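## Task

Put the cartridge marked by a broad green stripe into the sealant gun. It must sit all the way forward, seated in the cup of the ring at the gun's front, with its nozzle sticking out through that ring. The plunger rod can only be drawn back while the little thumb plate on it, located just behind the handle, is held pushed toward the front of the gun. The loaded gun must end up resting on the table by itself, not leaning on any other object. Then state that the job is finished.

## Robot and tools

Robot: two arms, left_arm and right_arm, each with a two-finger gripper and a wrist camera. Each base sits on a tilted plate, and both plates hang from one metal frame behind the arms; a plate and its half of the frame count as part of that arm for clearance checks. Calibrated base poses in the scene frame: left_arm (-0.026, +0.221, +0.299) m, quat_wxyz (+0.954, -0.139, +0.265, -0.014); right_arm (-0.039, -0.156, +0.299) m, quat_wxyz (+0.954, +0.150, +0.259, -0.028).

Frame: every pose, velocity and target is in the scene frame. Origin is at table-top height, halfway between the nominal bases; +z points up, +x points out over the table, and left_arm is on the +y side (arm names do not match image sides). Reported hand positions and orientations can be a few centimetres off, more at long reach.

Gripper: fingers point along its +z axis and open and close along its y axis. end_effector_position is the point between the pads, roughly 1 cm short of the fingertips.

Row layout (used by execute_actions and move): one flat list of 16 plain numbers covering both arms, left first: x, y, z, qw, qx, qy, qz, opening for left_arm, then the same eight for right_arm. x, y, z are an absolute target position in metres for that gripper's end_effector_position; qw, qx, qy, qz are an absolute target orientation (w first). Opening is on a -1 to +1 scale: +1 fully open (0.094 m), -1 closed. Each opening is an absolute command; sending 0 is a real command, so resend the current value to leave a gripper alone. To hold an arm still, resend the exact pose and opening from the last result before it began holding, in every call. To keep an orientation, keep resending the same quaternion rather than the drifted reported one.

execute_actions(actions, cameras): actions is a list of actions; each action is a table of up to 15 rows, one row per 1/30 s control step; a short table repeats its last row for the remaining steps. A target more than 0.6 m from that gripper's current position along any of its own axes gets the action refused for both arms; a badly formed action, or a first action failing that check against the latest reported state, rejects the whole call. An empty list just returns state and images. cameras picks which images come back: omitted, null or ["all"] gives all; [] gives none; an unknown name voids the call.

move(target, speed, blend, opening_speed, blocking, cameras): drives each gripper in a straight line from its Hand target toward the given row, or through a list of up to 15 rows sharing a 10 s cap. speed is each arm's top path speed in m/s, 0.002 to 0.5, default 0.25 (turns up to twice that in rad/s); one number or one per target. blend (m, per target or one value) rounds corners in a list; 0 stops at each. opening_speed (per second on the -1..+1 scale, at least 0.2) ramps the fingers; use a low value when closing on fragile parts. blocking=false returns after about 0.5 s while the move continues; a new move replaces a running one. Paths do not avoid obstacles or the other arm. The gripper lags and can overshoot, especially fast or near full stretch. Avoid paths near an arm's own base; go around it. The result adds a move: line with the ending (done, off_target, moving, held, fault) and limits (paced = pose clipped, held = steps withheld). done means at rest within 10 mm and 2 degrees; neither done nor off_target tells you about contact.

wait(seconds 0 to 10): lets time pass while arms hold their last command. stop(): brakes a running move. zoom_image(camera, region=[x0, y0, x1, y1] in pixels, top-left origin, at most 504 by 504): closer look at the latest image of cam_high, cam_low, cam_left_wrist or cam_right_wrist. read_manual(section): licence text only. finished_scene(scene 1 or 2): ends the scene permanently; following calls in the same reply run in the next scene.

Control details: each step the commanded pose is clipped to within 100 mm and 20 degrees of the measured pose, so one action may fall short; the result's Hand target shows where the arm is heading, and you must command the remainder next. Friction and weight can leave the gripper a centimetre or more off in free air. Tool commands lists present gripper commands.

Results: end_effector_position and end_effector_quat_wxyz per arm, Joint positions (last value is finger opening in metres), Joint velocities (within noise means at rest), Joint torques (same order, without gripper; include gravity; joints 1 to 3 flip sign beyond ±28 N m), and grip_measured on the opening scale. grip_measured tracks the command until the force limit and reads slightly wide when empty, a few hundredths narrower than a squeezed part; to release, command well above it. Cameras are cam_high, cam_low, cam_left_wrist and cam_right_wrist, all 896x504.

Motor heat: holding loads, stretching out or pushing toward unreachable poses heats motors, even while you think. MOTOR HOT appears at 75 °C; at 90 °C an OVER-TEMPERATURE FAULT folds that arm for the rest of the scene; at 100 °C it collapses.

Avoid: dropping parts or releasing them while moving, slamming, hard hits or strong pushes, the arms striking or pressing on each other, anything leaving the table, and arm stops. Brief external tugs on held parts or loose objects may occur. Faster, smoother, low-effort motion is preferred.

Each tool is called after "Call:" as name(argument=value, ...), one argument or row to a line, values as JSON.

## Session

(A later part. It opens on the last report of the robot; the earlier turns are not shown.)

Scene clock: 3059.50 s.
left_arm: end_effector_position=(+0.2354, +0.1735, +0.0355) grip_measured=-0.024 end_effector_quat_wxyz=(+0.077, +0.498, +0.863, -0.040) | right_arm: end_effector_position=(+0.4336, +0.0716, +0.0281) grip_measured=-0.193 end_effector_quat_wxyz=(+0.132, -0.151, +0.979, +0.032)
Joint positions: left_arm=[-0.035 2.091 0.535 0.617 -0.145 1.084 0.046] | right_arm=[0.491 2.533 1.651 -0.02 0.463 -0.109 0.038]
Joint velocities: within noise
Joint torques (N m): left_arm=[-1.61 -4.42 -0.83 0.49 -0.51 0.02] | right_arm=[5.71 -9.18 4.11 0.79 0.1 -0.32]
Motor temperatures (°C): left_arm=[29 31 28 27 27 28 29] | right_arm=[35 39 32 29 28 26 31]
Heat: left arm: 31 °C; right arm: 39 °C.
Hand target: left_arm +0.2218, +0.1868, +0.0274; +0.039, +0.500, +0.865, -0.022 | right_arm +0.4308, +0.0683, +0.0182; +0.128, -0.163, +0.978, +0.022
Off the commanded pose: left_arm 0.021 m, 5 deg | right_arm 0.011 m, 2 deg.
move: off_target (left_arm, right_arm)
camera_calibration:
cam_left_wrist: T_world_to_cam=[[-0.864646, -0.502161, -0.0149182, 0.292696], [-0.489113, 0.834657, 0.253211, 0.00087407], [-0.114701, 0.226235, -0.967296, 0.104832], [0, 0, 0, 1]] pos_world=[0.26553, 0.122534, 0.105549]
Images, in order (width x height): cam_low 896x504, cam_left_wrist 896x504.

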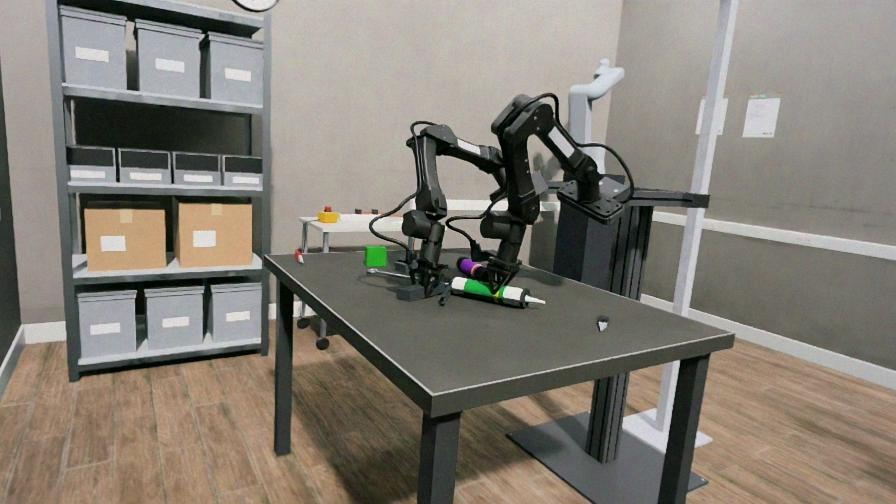

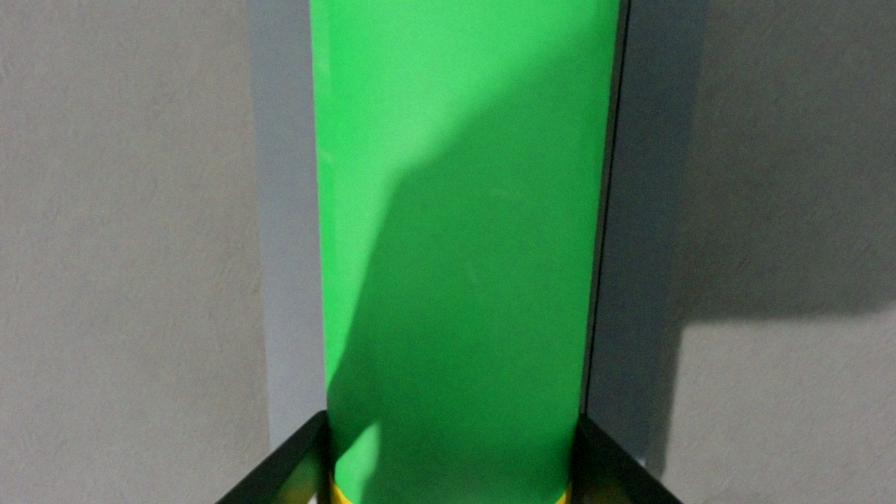

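Call:
move(
  target=[
    [0.232,0.1745,0.028,0.0378,0.4995,0.8652,-0.0218,-0.2,0.431,0.0685,0.022,0.1287,-0.1636,0.9778,0.0215,-1],
    [0.232,0.1745,0.028,0.0378,0.4995,0.8652,-0.0218,0.35,0.431,0.0685,0.022,0.1287,-0.1636,0.9778,0.0215,-1],
    [0.232,0.1745,0.12,0.0378,0.4995,0.8652,-0.0218,0.35,0.431,0.0685,0.022,0.1287,-0.1636,0.9778,0.0215,-1],
    [0.195,0.2500,0.10,-0.1124,0.5031,0.8542,0.0662,0.35,0.431,0.0685,0.022,0.1287,-0.1636,0.9778,0.0215,-1],
  ],
  speed=[0.03,0.03,0.12,0.12],
  opening_speed=0.4,
)

Call:
zoom_image(
  camera="cam_left_wrist",
  region=[380, 180, 640, 370],
)

Call:
zoom_image(
  camera="cam_low",
  region=[505, 280, 555, 315],
)

Scene clock: 3076.53 s.
left_arm: end_effector_position=(+0.2026, +0.2489, +0.1030) grip_measured=+0.348 end_effector_quat_wxyz=(-0.096, +0.494, +0.861, +0.072) | right_arm: end_effector_position=(+0.4339, +0.0718, +0.0285) grip_measured=-0.193 end_effector_quat_wxyz=(+0.133, -0.155, +0.979, +0.030)
Joint positions: left_arm=[-0.074 1.718 0.48 0.082 -0.53 0.977 0.063] | right_arm=[0.492 2.533 1.651 -0.018 0.466 -0.116 0.038]
Joint velocities: within noise
Joint torques (N m): left_arm=[-1.57 -4.21 0.61 0.15 -0.2 0.09] | right_arm=[6.05 -10 3.4 0.72 0.07 -0.21]
Motor temperatures (°C): left_arm=[29 30 28 27 27 28 29] | right_arm=[35 40 32 29 28 26 31]
Heat: left arm: 30 °C; right arm: 40 °C.
Hand target: left_arm +0.1949, +0.2500, +0.1003; -0.112, +0.503, +0.854, +0.066 | right_arm +0.4309, +0.0686, +0.0221; +0.129, -0.164, +0.978, +0.022
Off the commanded pose: left_arm 0.008 m, 2 deg | right_arm 0.008 m, 2 deg.
move: done
camera_calibration:
cam_left_wrist: T_world_to_cam=[[-0.865158, -0.500256, -0.0352829, 0.304929], [-0.411729, 0.668364, 0.619491, -0.107297], [-0.286322, 0.550484, -0.784211, 0.0844399], [0, 0, 0, 1]] pos_world=[0.243812, 0.177774, 0.143447]
cam_right_wrist: T_world_to_cam=[[0.302802, -0.95289, -0.0176686, -0.0626033], [-0.938277, -0.301308, 0.169853, 0.461842], [-0.167175, -0.0348538, -0.985311, 0.190295], [0, 0, 0, 1]] pos_world=[0.484105, 0.086135, 0.107948]

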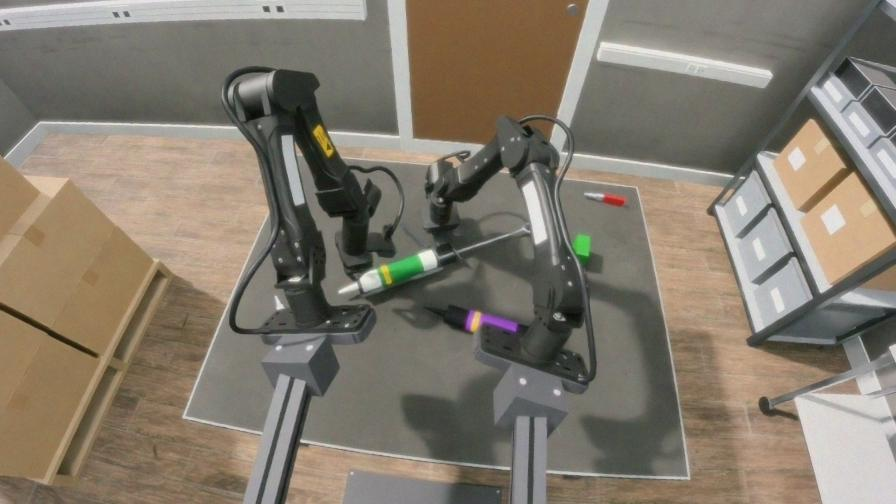

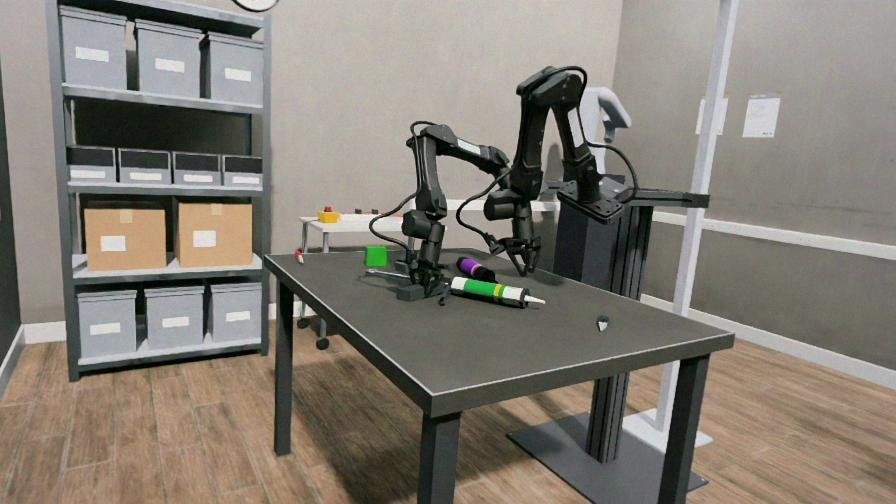

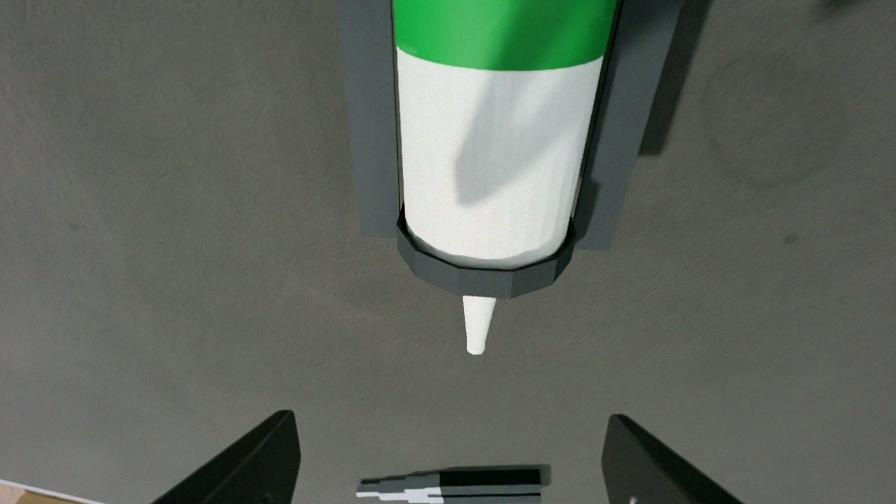

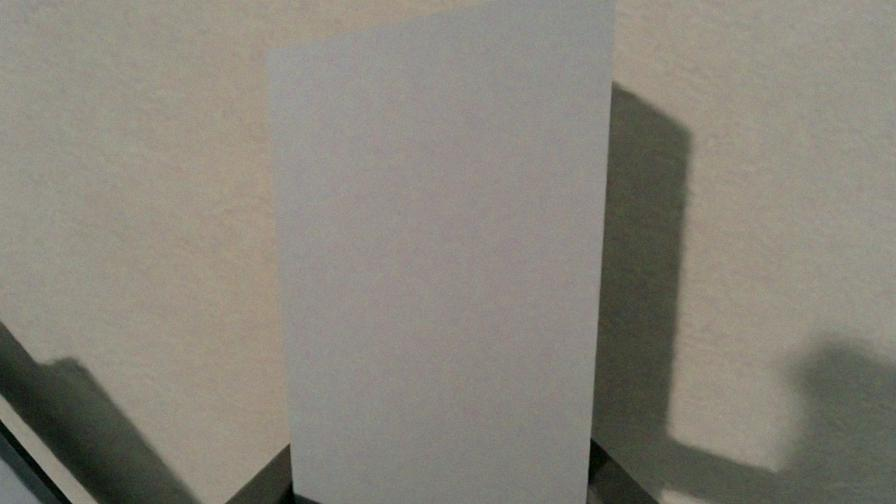

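Scaled by 1.938.

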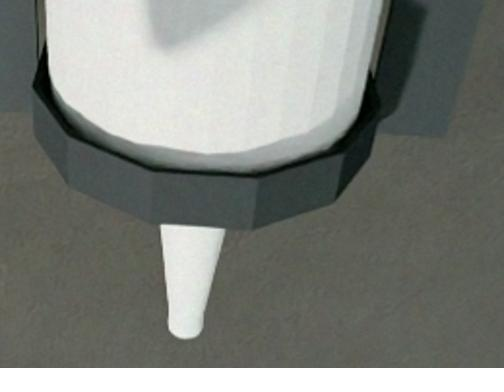

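Scaled by 10.080.

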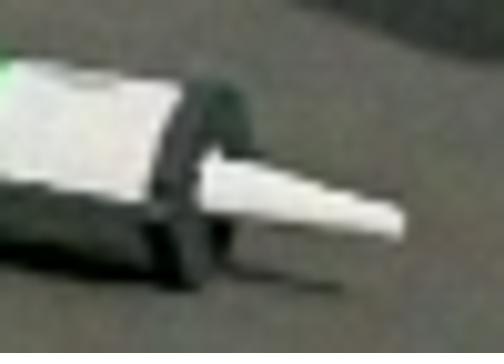

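Call:
zoom_image(
  camera="cam_left_wrist",
  region=[390, 200, 490, 305],
)

Call:
zoom_image(
  camera="cam_left_wrist",
  region=[490, 200, 590, 305],
)

Scaled by 4.800.

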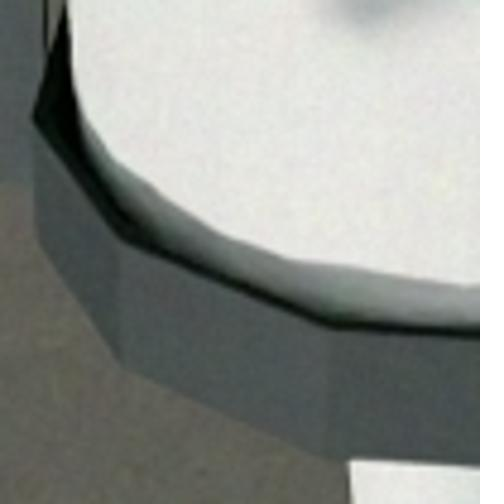

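Scaled by 4.800.

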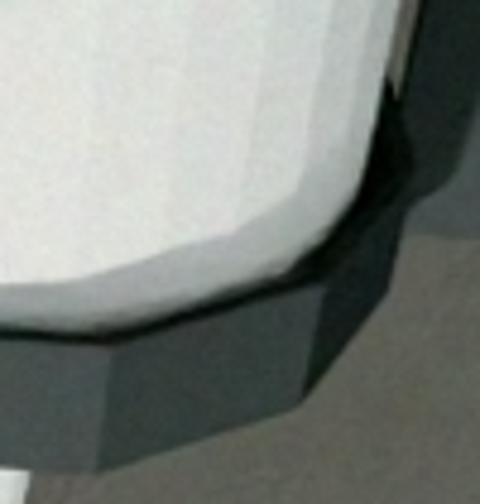

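Call:
move(
  target=[
    [0.232,0.1745,0.10,0.0378,0.4995,0.8652,-0.0218,0.35,0.431,0.0685,0.018,0.1287,-0.1636,0.9778,0.0215,-1],
    [0.232,0.1745,0.026,0.0378,0.4995,0.8652,-0.0218,0.35,0.431,0.0685,0.018,0.1287,-0.1636,0.9778,0.0215,-1],
    [0.232,0.1745,0.026,0.0378,0.4995,0.8652,-0.0218,-0.4,0.431,0.0685,0.014,0.1287,-0.1636,0.9778,0.0215,-1],
    [0.217,0.2005,0.034,0.0378,0.4995,0.8652,-0.0218,-0.4,0.431,0.0685,0.014,0.1287,-0.1636,0.9778,0.0215,-1],
    [0.215,0.2035,0.040,0.0378,0.4995,0.8652,-0.0218,-0.4,0.431,0.0685,0.014,0.1287,-0.1636,0.9778,0.0215,-1],
    [0.220,0.2035,0.036,0.0378,0.4995,0.8652,-0.0218,-0.4,0.431,0.0685,0.014,0.1287,-0.1636,0.9778,0.0215,-1],
  ],
  speed=[0.15,0.1,0.1,0.05,0.03,0.03],
  opening_speed=0.7,
  cameras=["cam_left_wrist","cam_low"],
)

Call:
zoom_image(
  camera="cam_low",
  region=[505, 280, 555, 315],
)

Call:
move(
  target=[
    [0.229,0.1765,0.028,0.0378,0.4995,0.8652,-0.0218,-0.2,0.431,0.0685,0.022,0.1287,-0.1636,0.9778,0.0215,-1],
    [0.229,0.1765,0.028,0.0378,0.4995,0.8652,-0.0218,0.35,0.431,0.0685,0.022,0.1287,-0.1636,0.9778,0.0215,-1],
    [0.229,0.1765,0.12,0.0378,0.4995,0.8652,-0.0218,0.35,0.431,0.0685,0.022,0.1287,-0.1636,0.9778,0.0215,-1],
    [0.195,0.2500,0.10,-0.1124,0.5031,0.8542,0.0662,0.35,0.431,0.0685,0.022,0.1287,-0.1636,0.9778,0.0215,-1],
  ],
  speed=[0.03,0.03,0.12,0.12],
  opening_speed=0.4,
)

Call:
zoom_image(
  camera="cam_left_wrist",
  region=[380, 180, 640, 370],
)

Scene clock: 3119.67 s.
left_arm: end_effector_position=(+0.2308, +0.1831, +0.0373) grip_measured=-0.014 end_effector_quat_wxyz=(+0.077, +0.499, +0.862, -0.045) | right_arm: end_effector_position=(+0.4335, +0.0748, +0.0281) grip_measured=-0.193 end_effector_quat_wxyz=(+0.133, -0.152, +0.979, +0.038)
Joint positions: left_arm=[0.005 2.071 0.512 0.619 -0.112 1.117 0.046] | right_arm=[0.492 2.535 1.652 -0.014 0.451 -0.109 0.038]
Joint velocities: within noise
Joint torques (N m): left_arm=[-0.28 -8.16 -2.22 0.28 -0.56 0.08] | right_arm=[5.46 -8.59 4.6 0.79 0.14 -0.35]
Motor temperatures (°C): left_arm=[29 30 28 27 27 28 28] | right_arm=[35 41 32 29 28 26 31]
Heat: left arm: 30 °C; right arm: 41 °C.
Hand target: left_arm +0.2199, +0.2027, +0.0364; +0.039, +0.500, +0.865, -0.022 | right_arm +0.4305, +0.0683, +0.0145; +0.128, -0.163, +0.978, +0.022
Off the commanded pose: left_arm 0.023 m, 5 deg | right_arm 0.016 m, 2 deg.
move: off_target (left_arm, right_arm)
camera_calibration:
cam_left_wrist: T_world_to_cam=[[-0.865728, -0.500466, -0.00693912, 0.293172], [-0.486301, 0.837783, 0.248256, -0.0109226], [-0.11843, 0.218296, -0.96867, 0.106237], [0, 0, 0, 1]] pos_world=[0.261077, 0.132682, 0.107655]
Images, in order (width x height): cam_low 896x504, cam_left_wrist 896x504.

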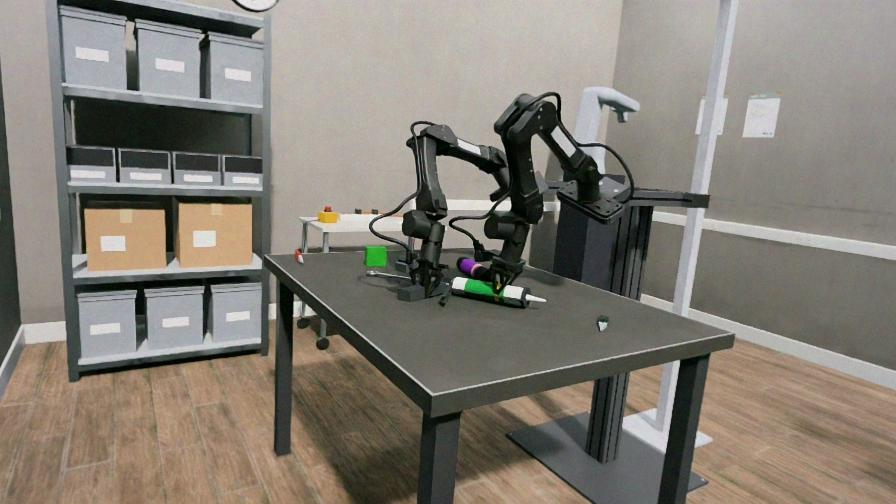

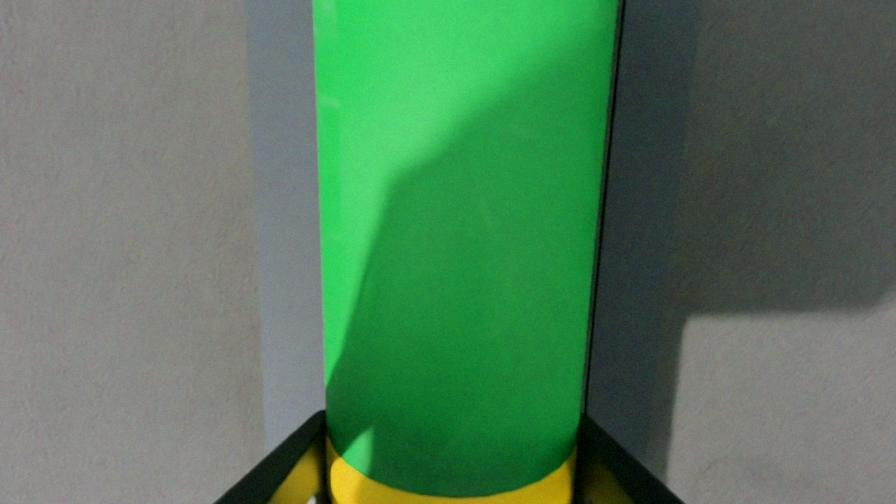

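Scaled by 10.080.

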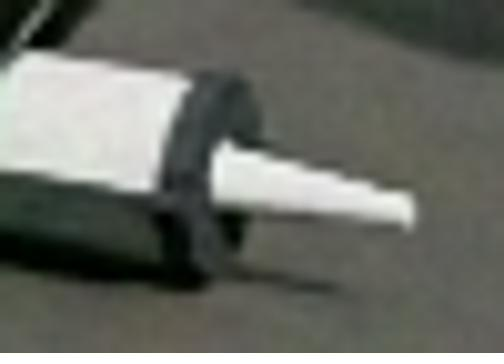

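Scene clock: 3125.50 s.
left_arm: end_effector_position=(+0.2028, +0.2489, +0.1030) grip_measured=+0.348 end_effector_quat_wxyz=(-0.096, +0.495, +0.861, +0.072) | right_arm: end_effector_position=(+0.4346, +0.0733, +0.0286) grip_measured=-0.193 end_effector_quat_wxyz=(+0.136, -0.155, +0.978, +0.031)
Joint positions: left_arm=[-0.075 1.718 0.48 0.083 -0.53 0.977 0.063] | right_arm=[0.494 2.535 1.652 -0.01 0.466 -0.118 0.038]
Joint velocities: within noise
Joint torques (N m): left_arm=[-1.7 -4.1 0.66 0.12 -0.18 0.09] | right_arm=[5.93 -10.24 3.32 0.67 0.09 -0.2]
Motor temperatures (°C): left_arm=[29 30 28 27 27 28 28] | right_arm=[35 42 32 29 28 26 31]
Heat: left arm: 30 °C; right arm: 42 °C.
Hand target: left_arm +0.1950, +0.2500, +0.1003; -0.112, +0.503, +0.854, +0.066 | right_arm +0.4309, +0.0684, +0.0221; +0.129, -0.164, +0.978, +0.022
Off the commanded pose: left_arm 0.008 m, 2 deg | right_arm 0.009 m, 2 deg.
move: done
camera_calibration:
cam_left_wrist: T_world_to_cam=[[-0.865376, -0.499828, -0.0360086, 0.305091], [-0.411873, 0.668483, 0.619267, -0.107164], [-0.285456, 0.55073, -0.784354, 0.0843148], [0, 0, 0, 1]] pos_world=[0.243949, 0.177695, 0.143482]
cam_right_wrist: T_world_to_cam=[[0.304073, -0.952482, -0.0178282, -0.0619383], [-0.938891, -0.302798, 0.163698, 0.463535], [-0.161318, -0.0330374, -0.986349, 0.187937], [0, 0, 0, 1]] pos_world=[0.484361, 0.0875713, 0.108387]

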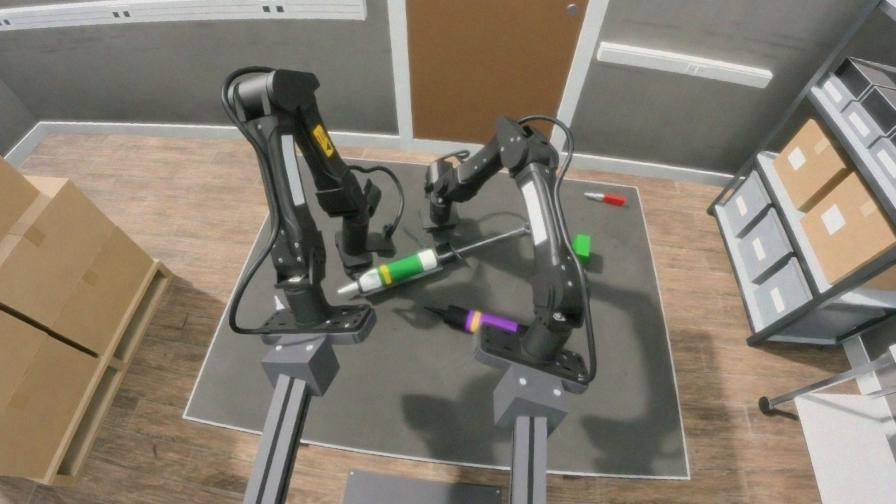

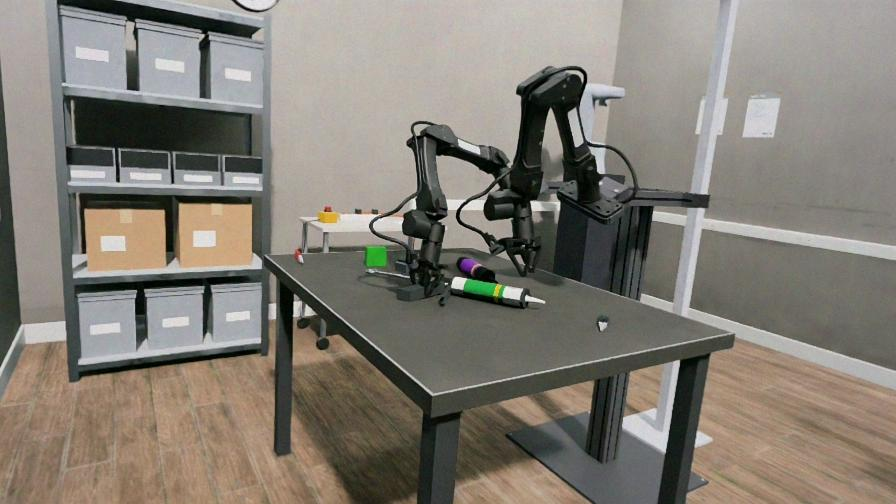

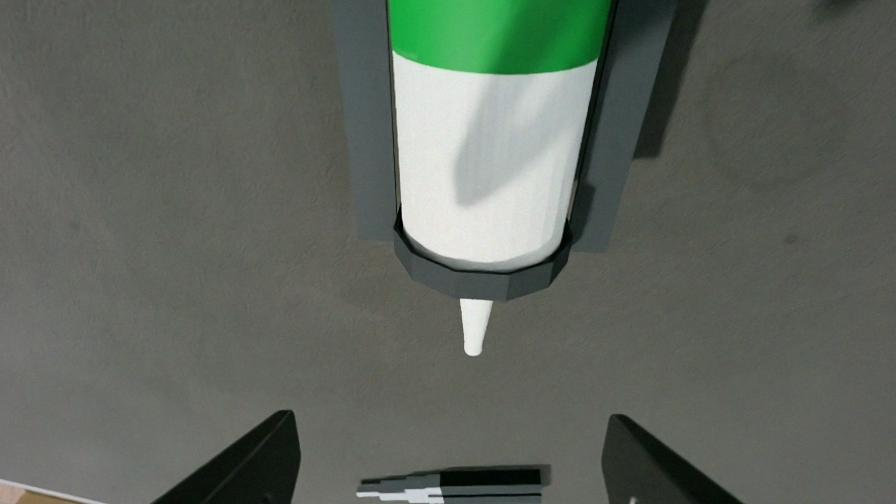

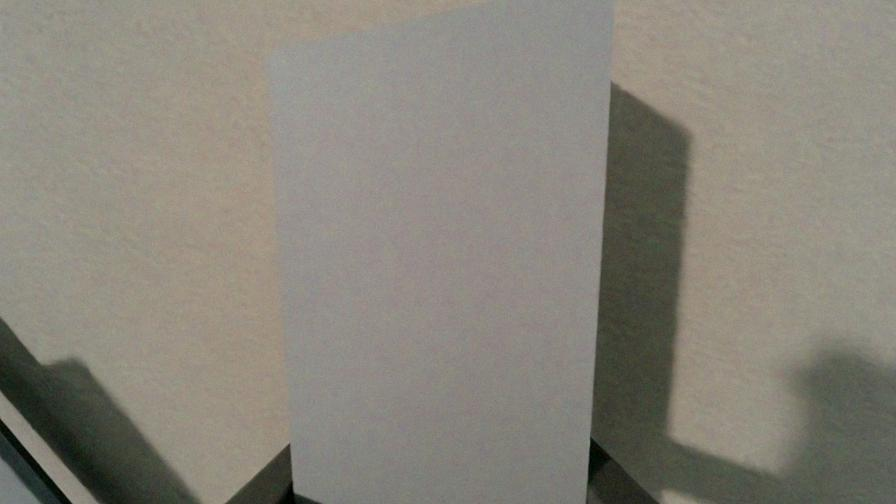

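Scaled by 1.938.

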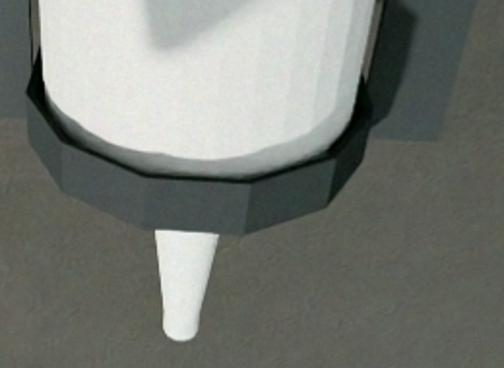

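Call:
move(
  target=[
    [0.22,0.235,0.18,-0.1124,0.5031,0.8542,0.0662,0.35,0.433,0.0725,0.022,0.1287,-0.1636,0.9778,0.0215,-0.4],
    [0.22,0.235,0.18,-0.1124,0.5031,0.8542,0.0662,0.35,0.433,0.0725,0.022,0.1287,-0.1636,0.9778,0.0215,0.2],
    [0.22,0.235,0.18,-0.1124,0.5031,0.8542,0.0662,0.35,0.433,0.0725,0.15,0.1287,-0.1636,0.9778,0.0215,0.2],
    [0.22,0.235,0.20,-0.1124,0.5031,0.8542,0.0662,0.35,0.36,-0.02,0.22,0.1287,-0.1636,0.9778,0.0215,0.2],
  ],
  speed=[0.1,0.1,0.1,0.15],
  opening_speed=0.5,
)

Call:
zoom_image(
  camera="cam_low",
  region=[400, 240, 560, 320],
)

Call:
zoom_image(
  camera="cam_high",
  region=[320, 200, 560, 320],
)

Scene clock: 3147.80 s.
left_arm: end_effector_position=(+0.2145, +0.2360, +0.1945) grip_measured=+0.348 end_effector_quat_wxyz=(-0.121, +0.506, +0.852, +0.063) | right_arm: end_effector_position=(+0.3634, -0.0192, +0.2144) grip_measured=+0.198 end_effector_quat_wxyz=(+0.127, -0.158, +0.979, +0.021)
Joint positions: left_arm=[-0.279 1.379 0.618 -0.578 -0.598 0.75 0.063] | right_arm=[0.604 1.73 1.03 -0.266 0.549 -0.014 0.056]
Joint velocities: within noise
Joint torques (N m): left_arm=[-2.78 -6.82 3.92 -0.17 -0.19 -0.12] | right_arm=[4.92 -9.55 2.76 0.58 0.06 -0.04]
Motor temperatures (°C): left_arm=[29 30 28 27 26 28 28] | right_arm=[35 42 31 28 28 26 31]
Heat: left arm: 30 °C; right arm: 42 °C.
Hand target: left_arm +0.2200, +0.2350, +0.1998; -0.112, +0.503, +0.854, +0.066 | right_arm +0.3601, -0.0200, +0.2197; +0.129, -0.163, +0.978, +0.021
Off the commanded pose: left_arm 0.008 m, 1 deg | right_arm 0.007 m, 1 deg.
move: done
camera_calibration:
cam_left_wrist: T_world_to_cam=[[-0.877893, -0.478787, 0.00822864, 0.301194], [-0.360639, 0.672369, 0.64642, -0.167552], [-0.31503, 0.56452, -0.762937, 0.165449], [0, 0, 0, 1]] pos_world=[0.256112, 0.163465, 0.232058]
cam_right_wrist: T_world_to_cam=[[0.307548, -0.951532, -0.000516939, -0.130048], [-0.935233, -0.30238, 0.184135, 0.332507], [-0.175367, -0.0561469, -0.982901, 0.360509], [0, 0, 0, 1]] pos_world=[0.414189, -0.00295937, 0.293051]

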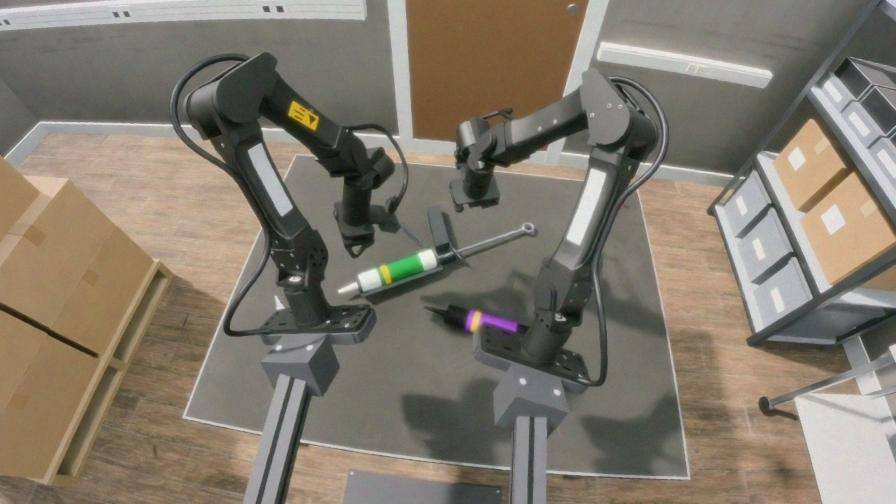

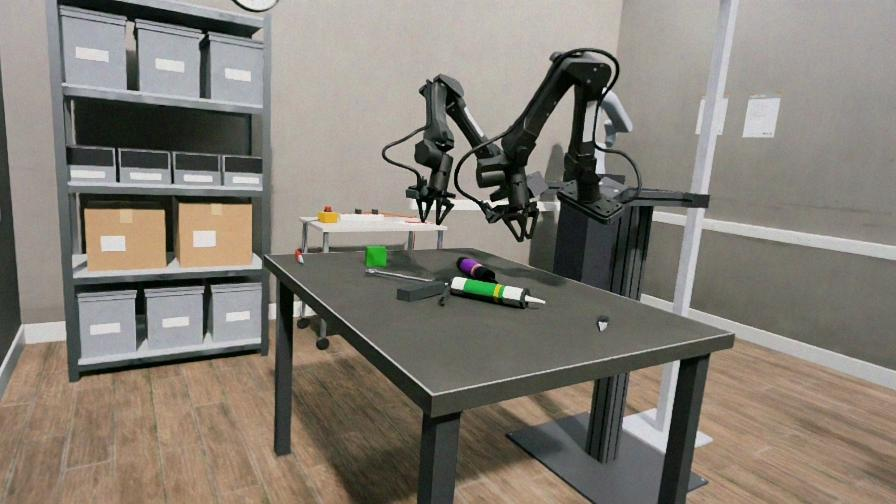

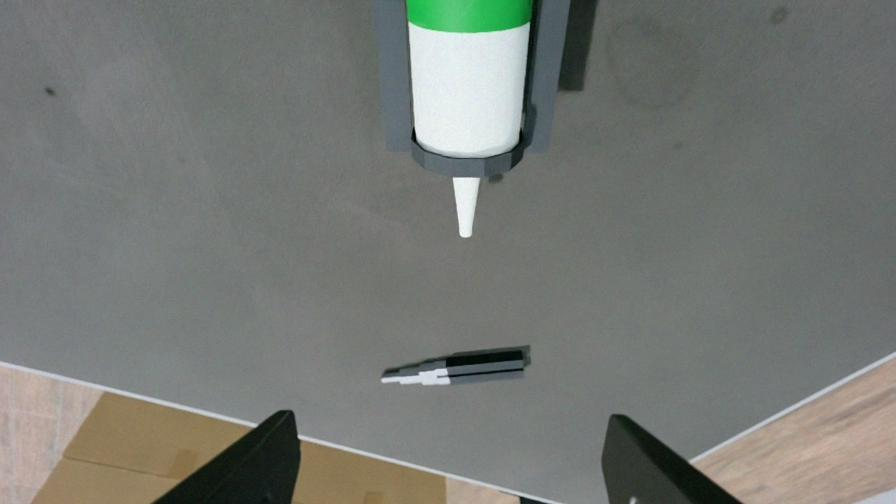

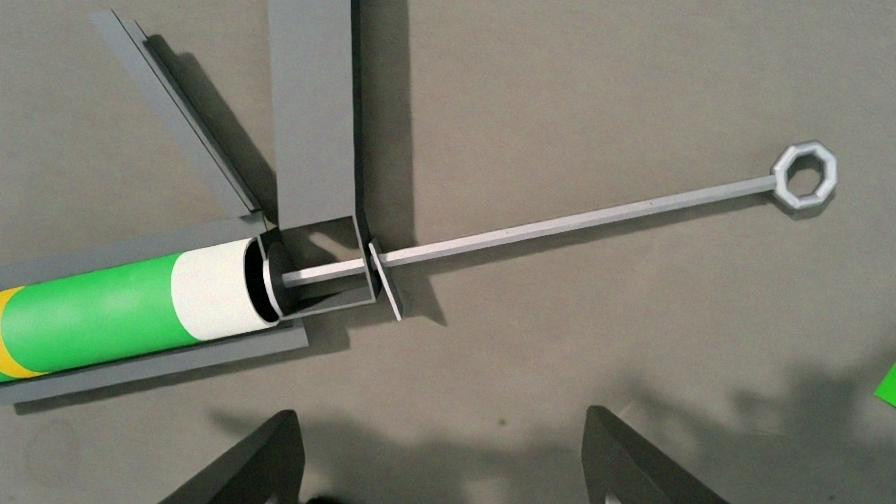

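Scaled by 3.150.

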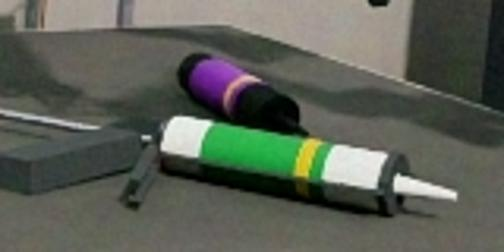

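Scaled by 2.100.

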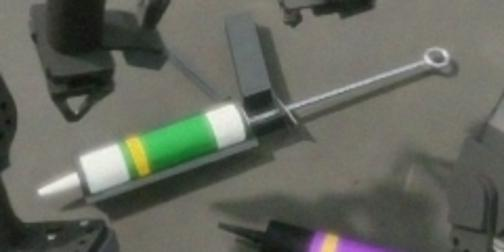

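Call:
finished_scene(
  scene=1,
)

The scene is finished: the task was done.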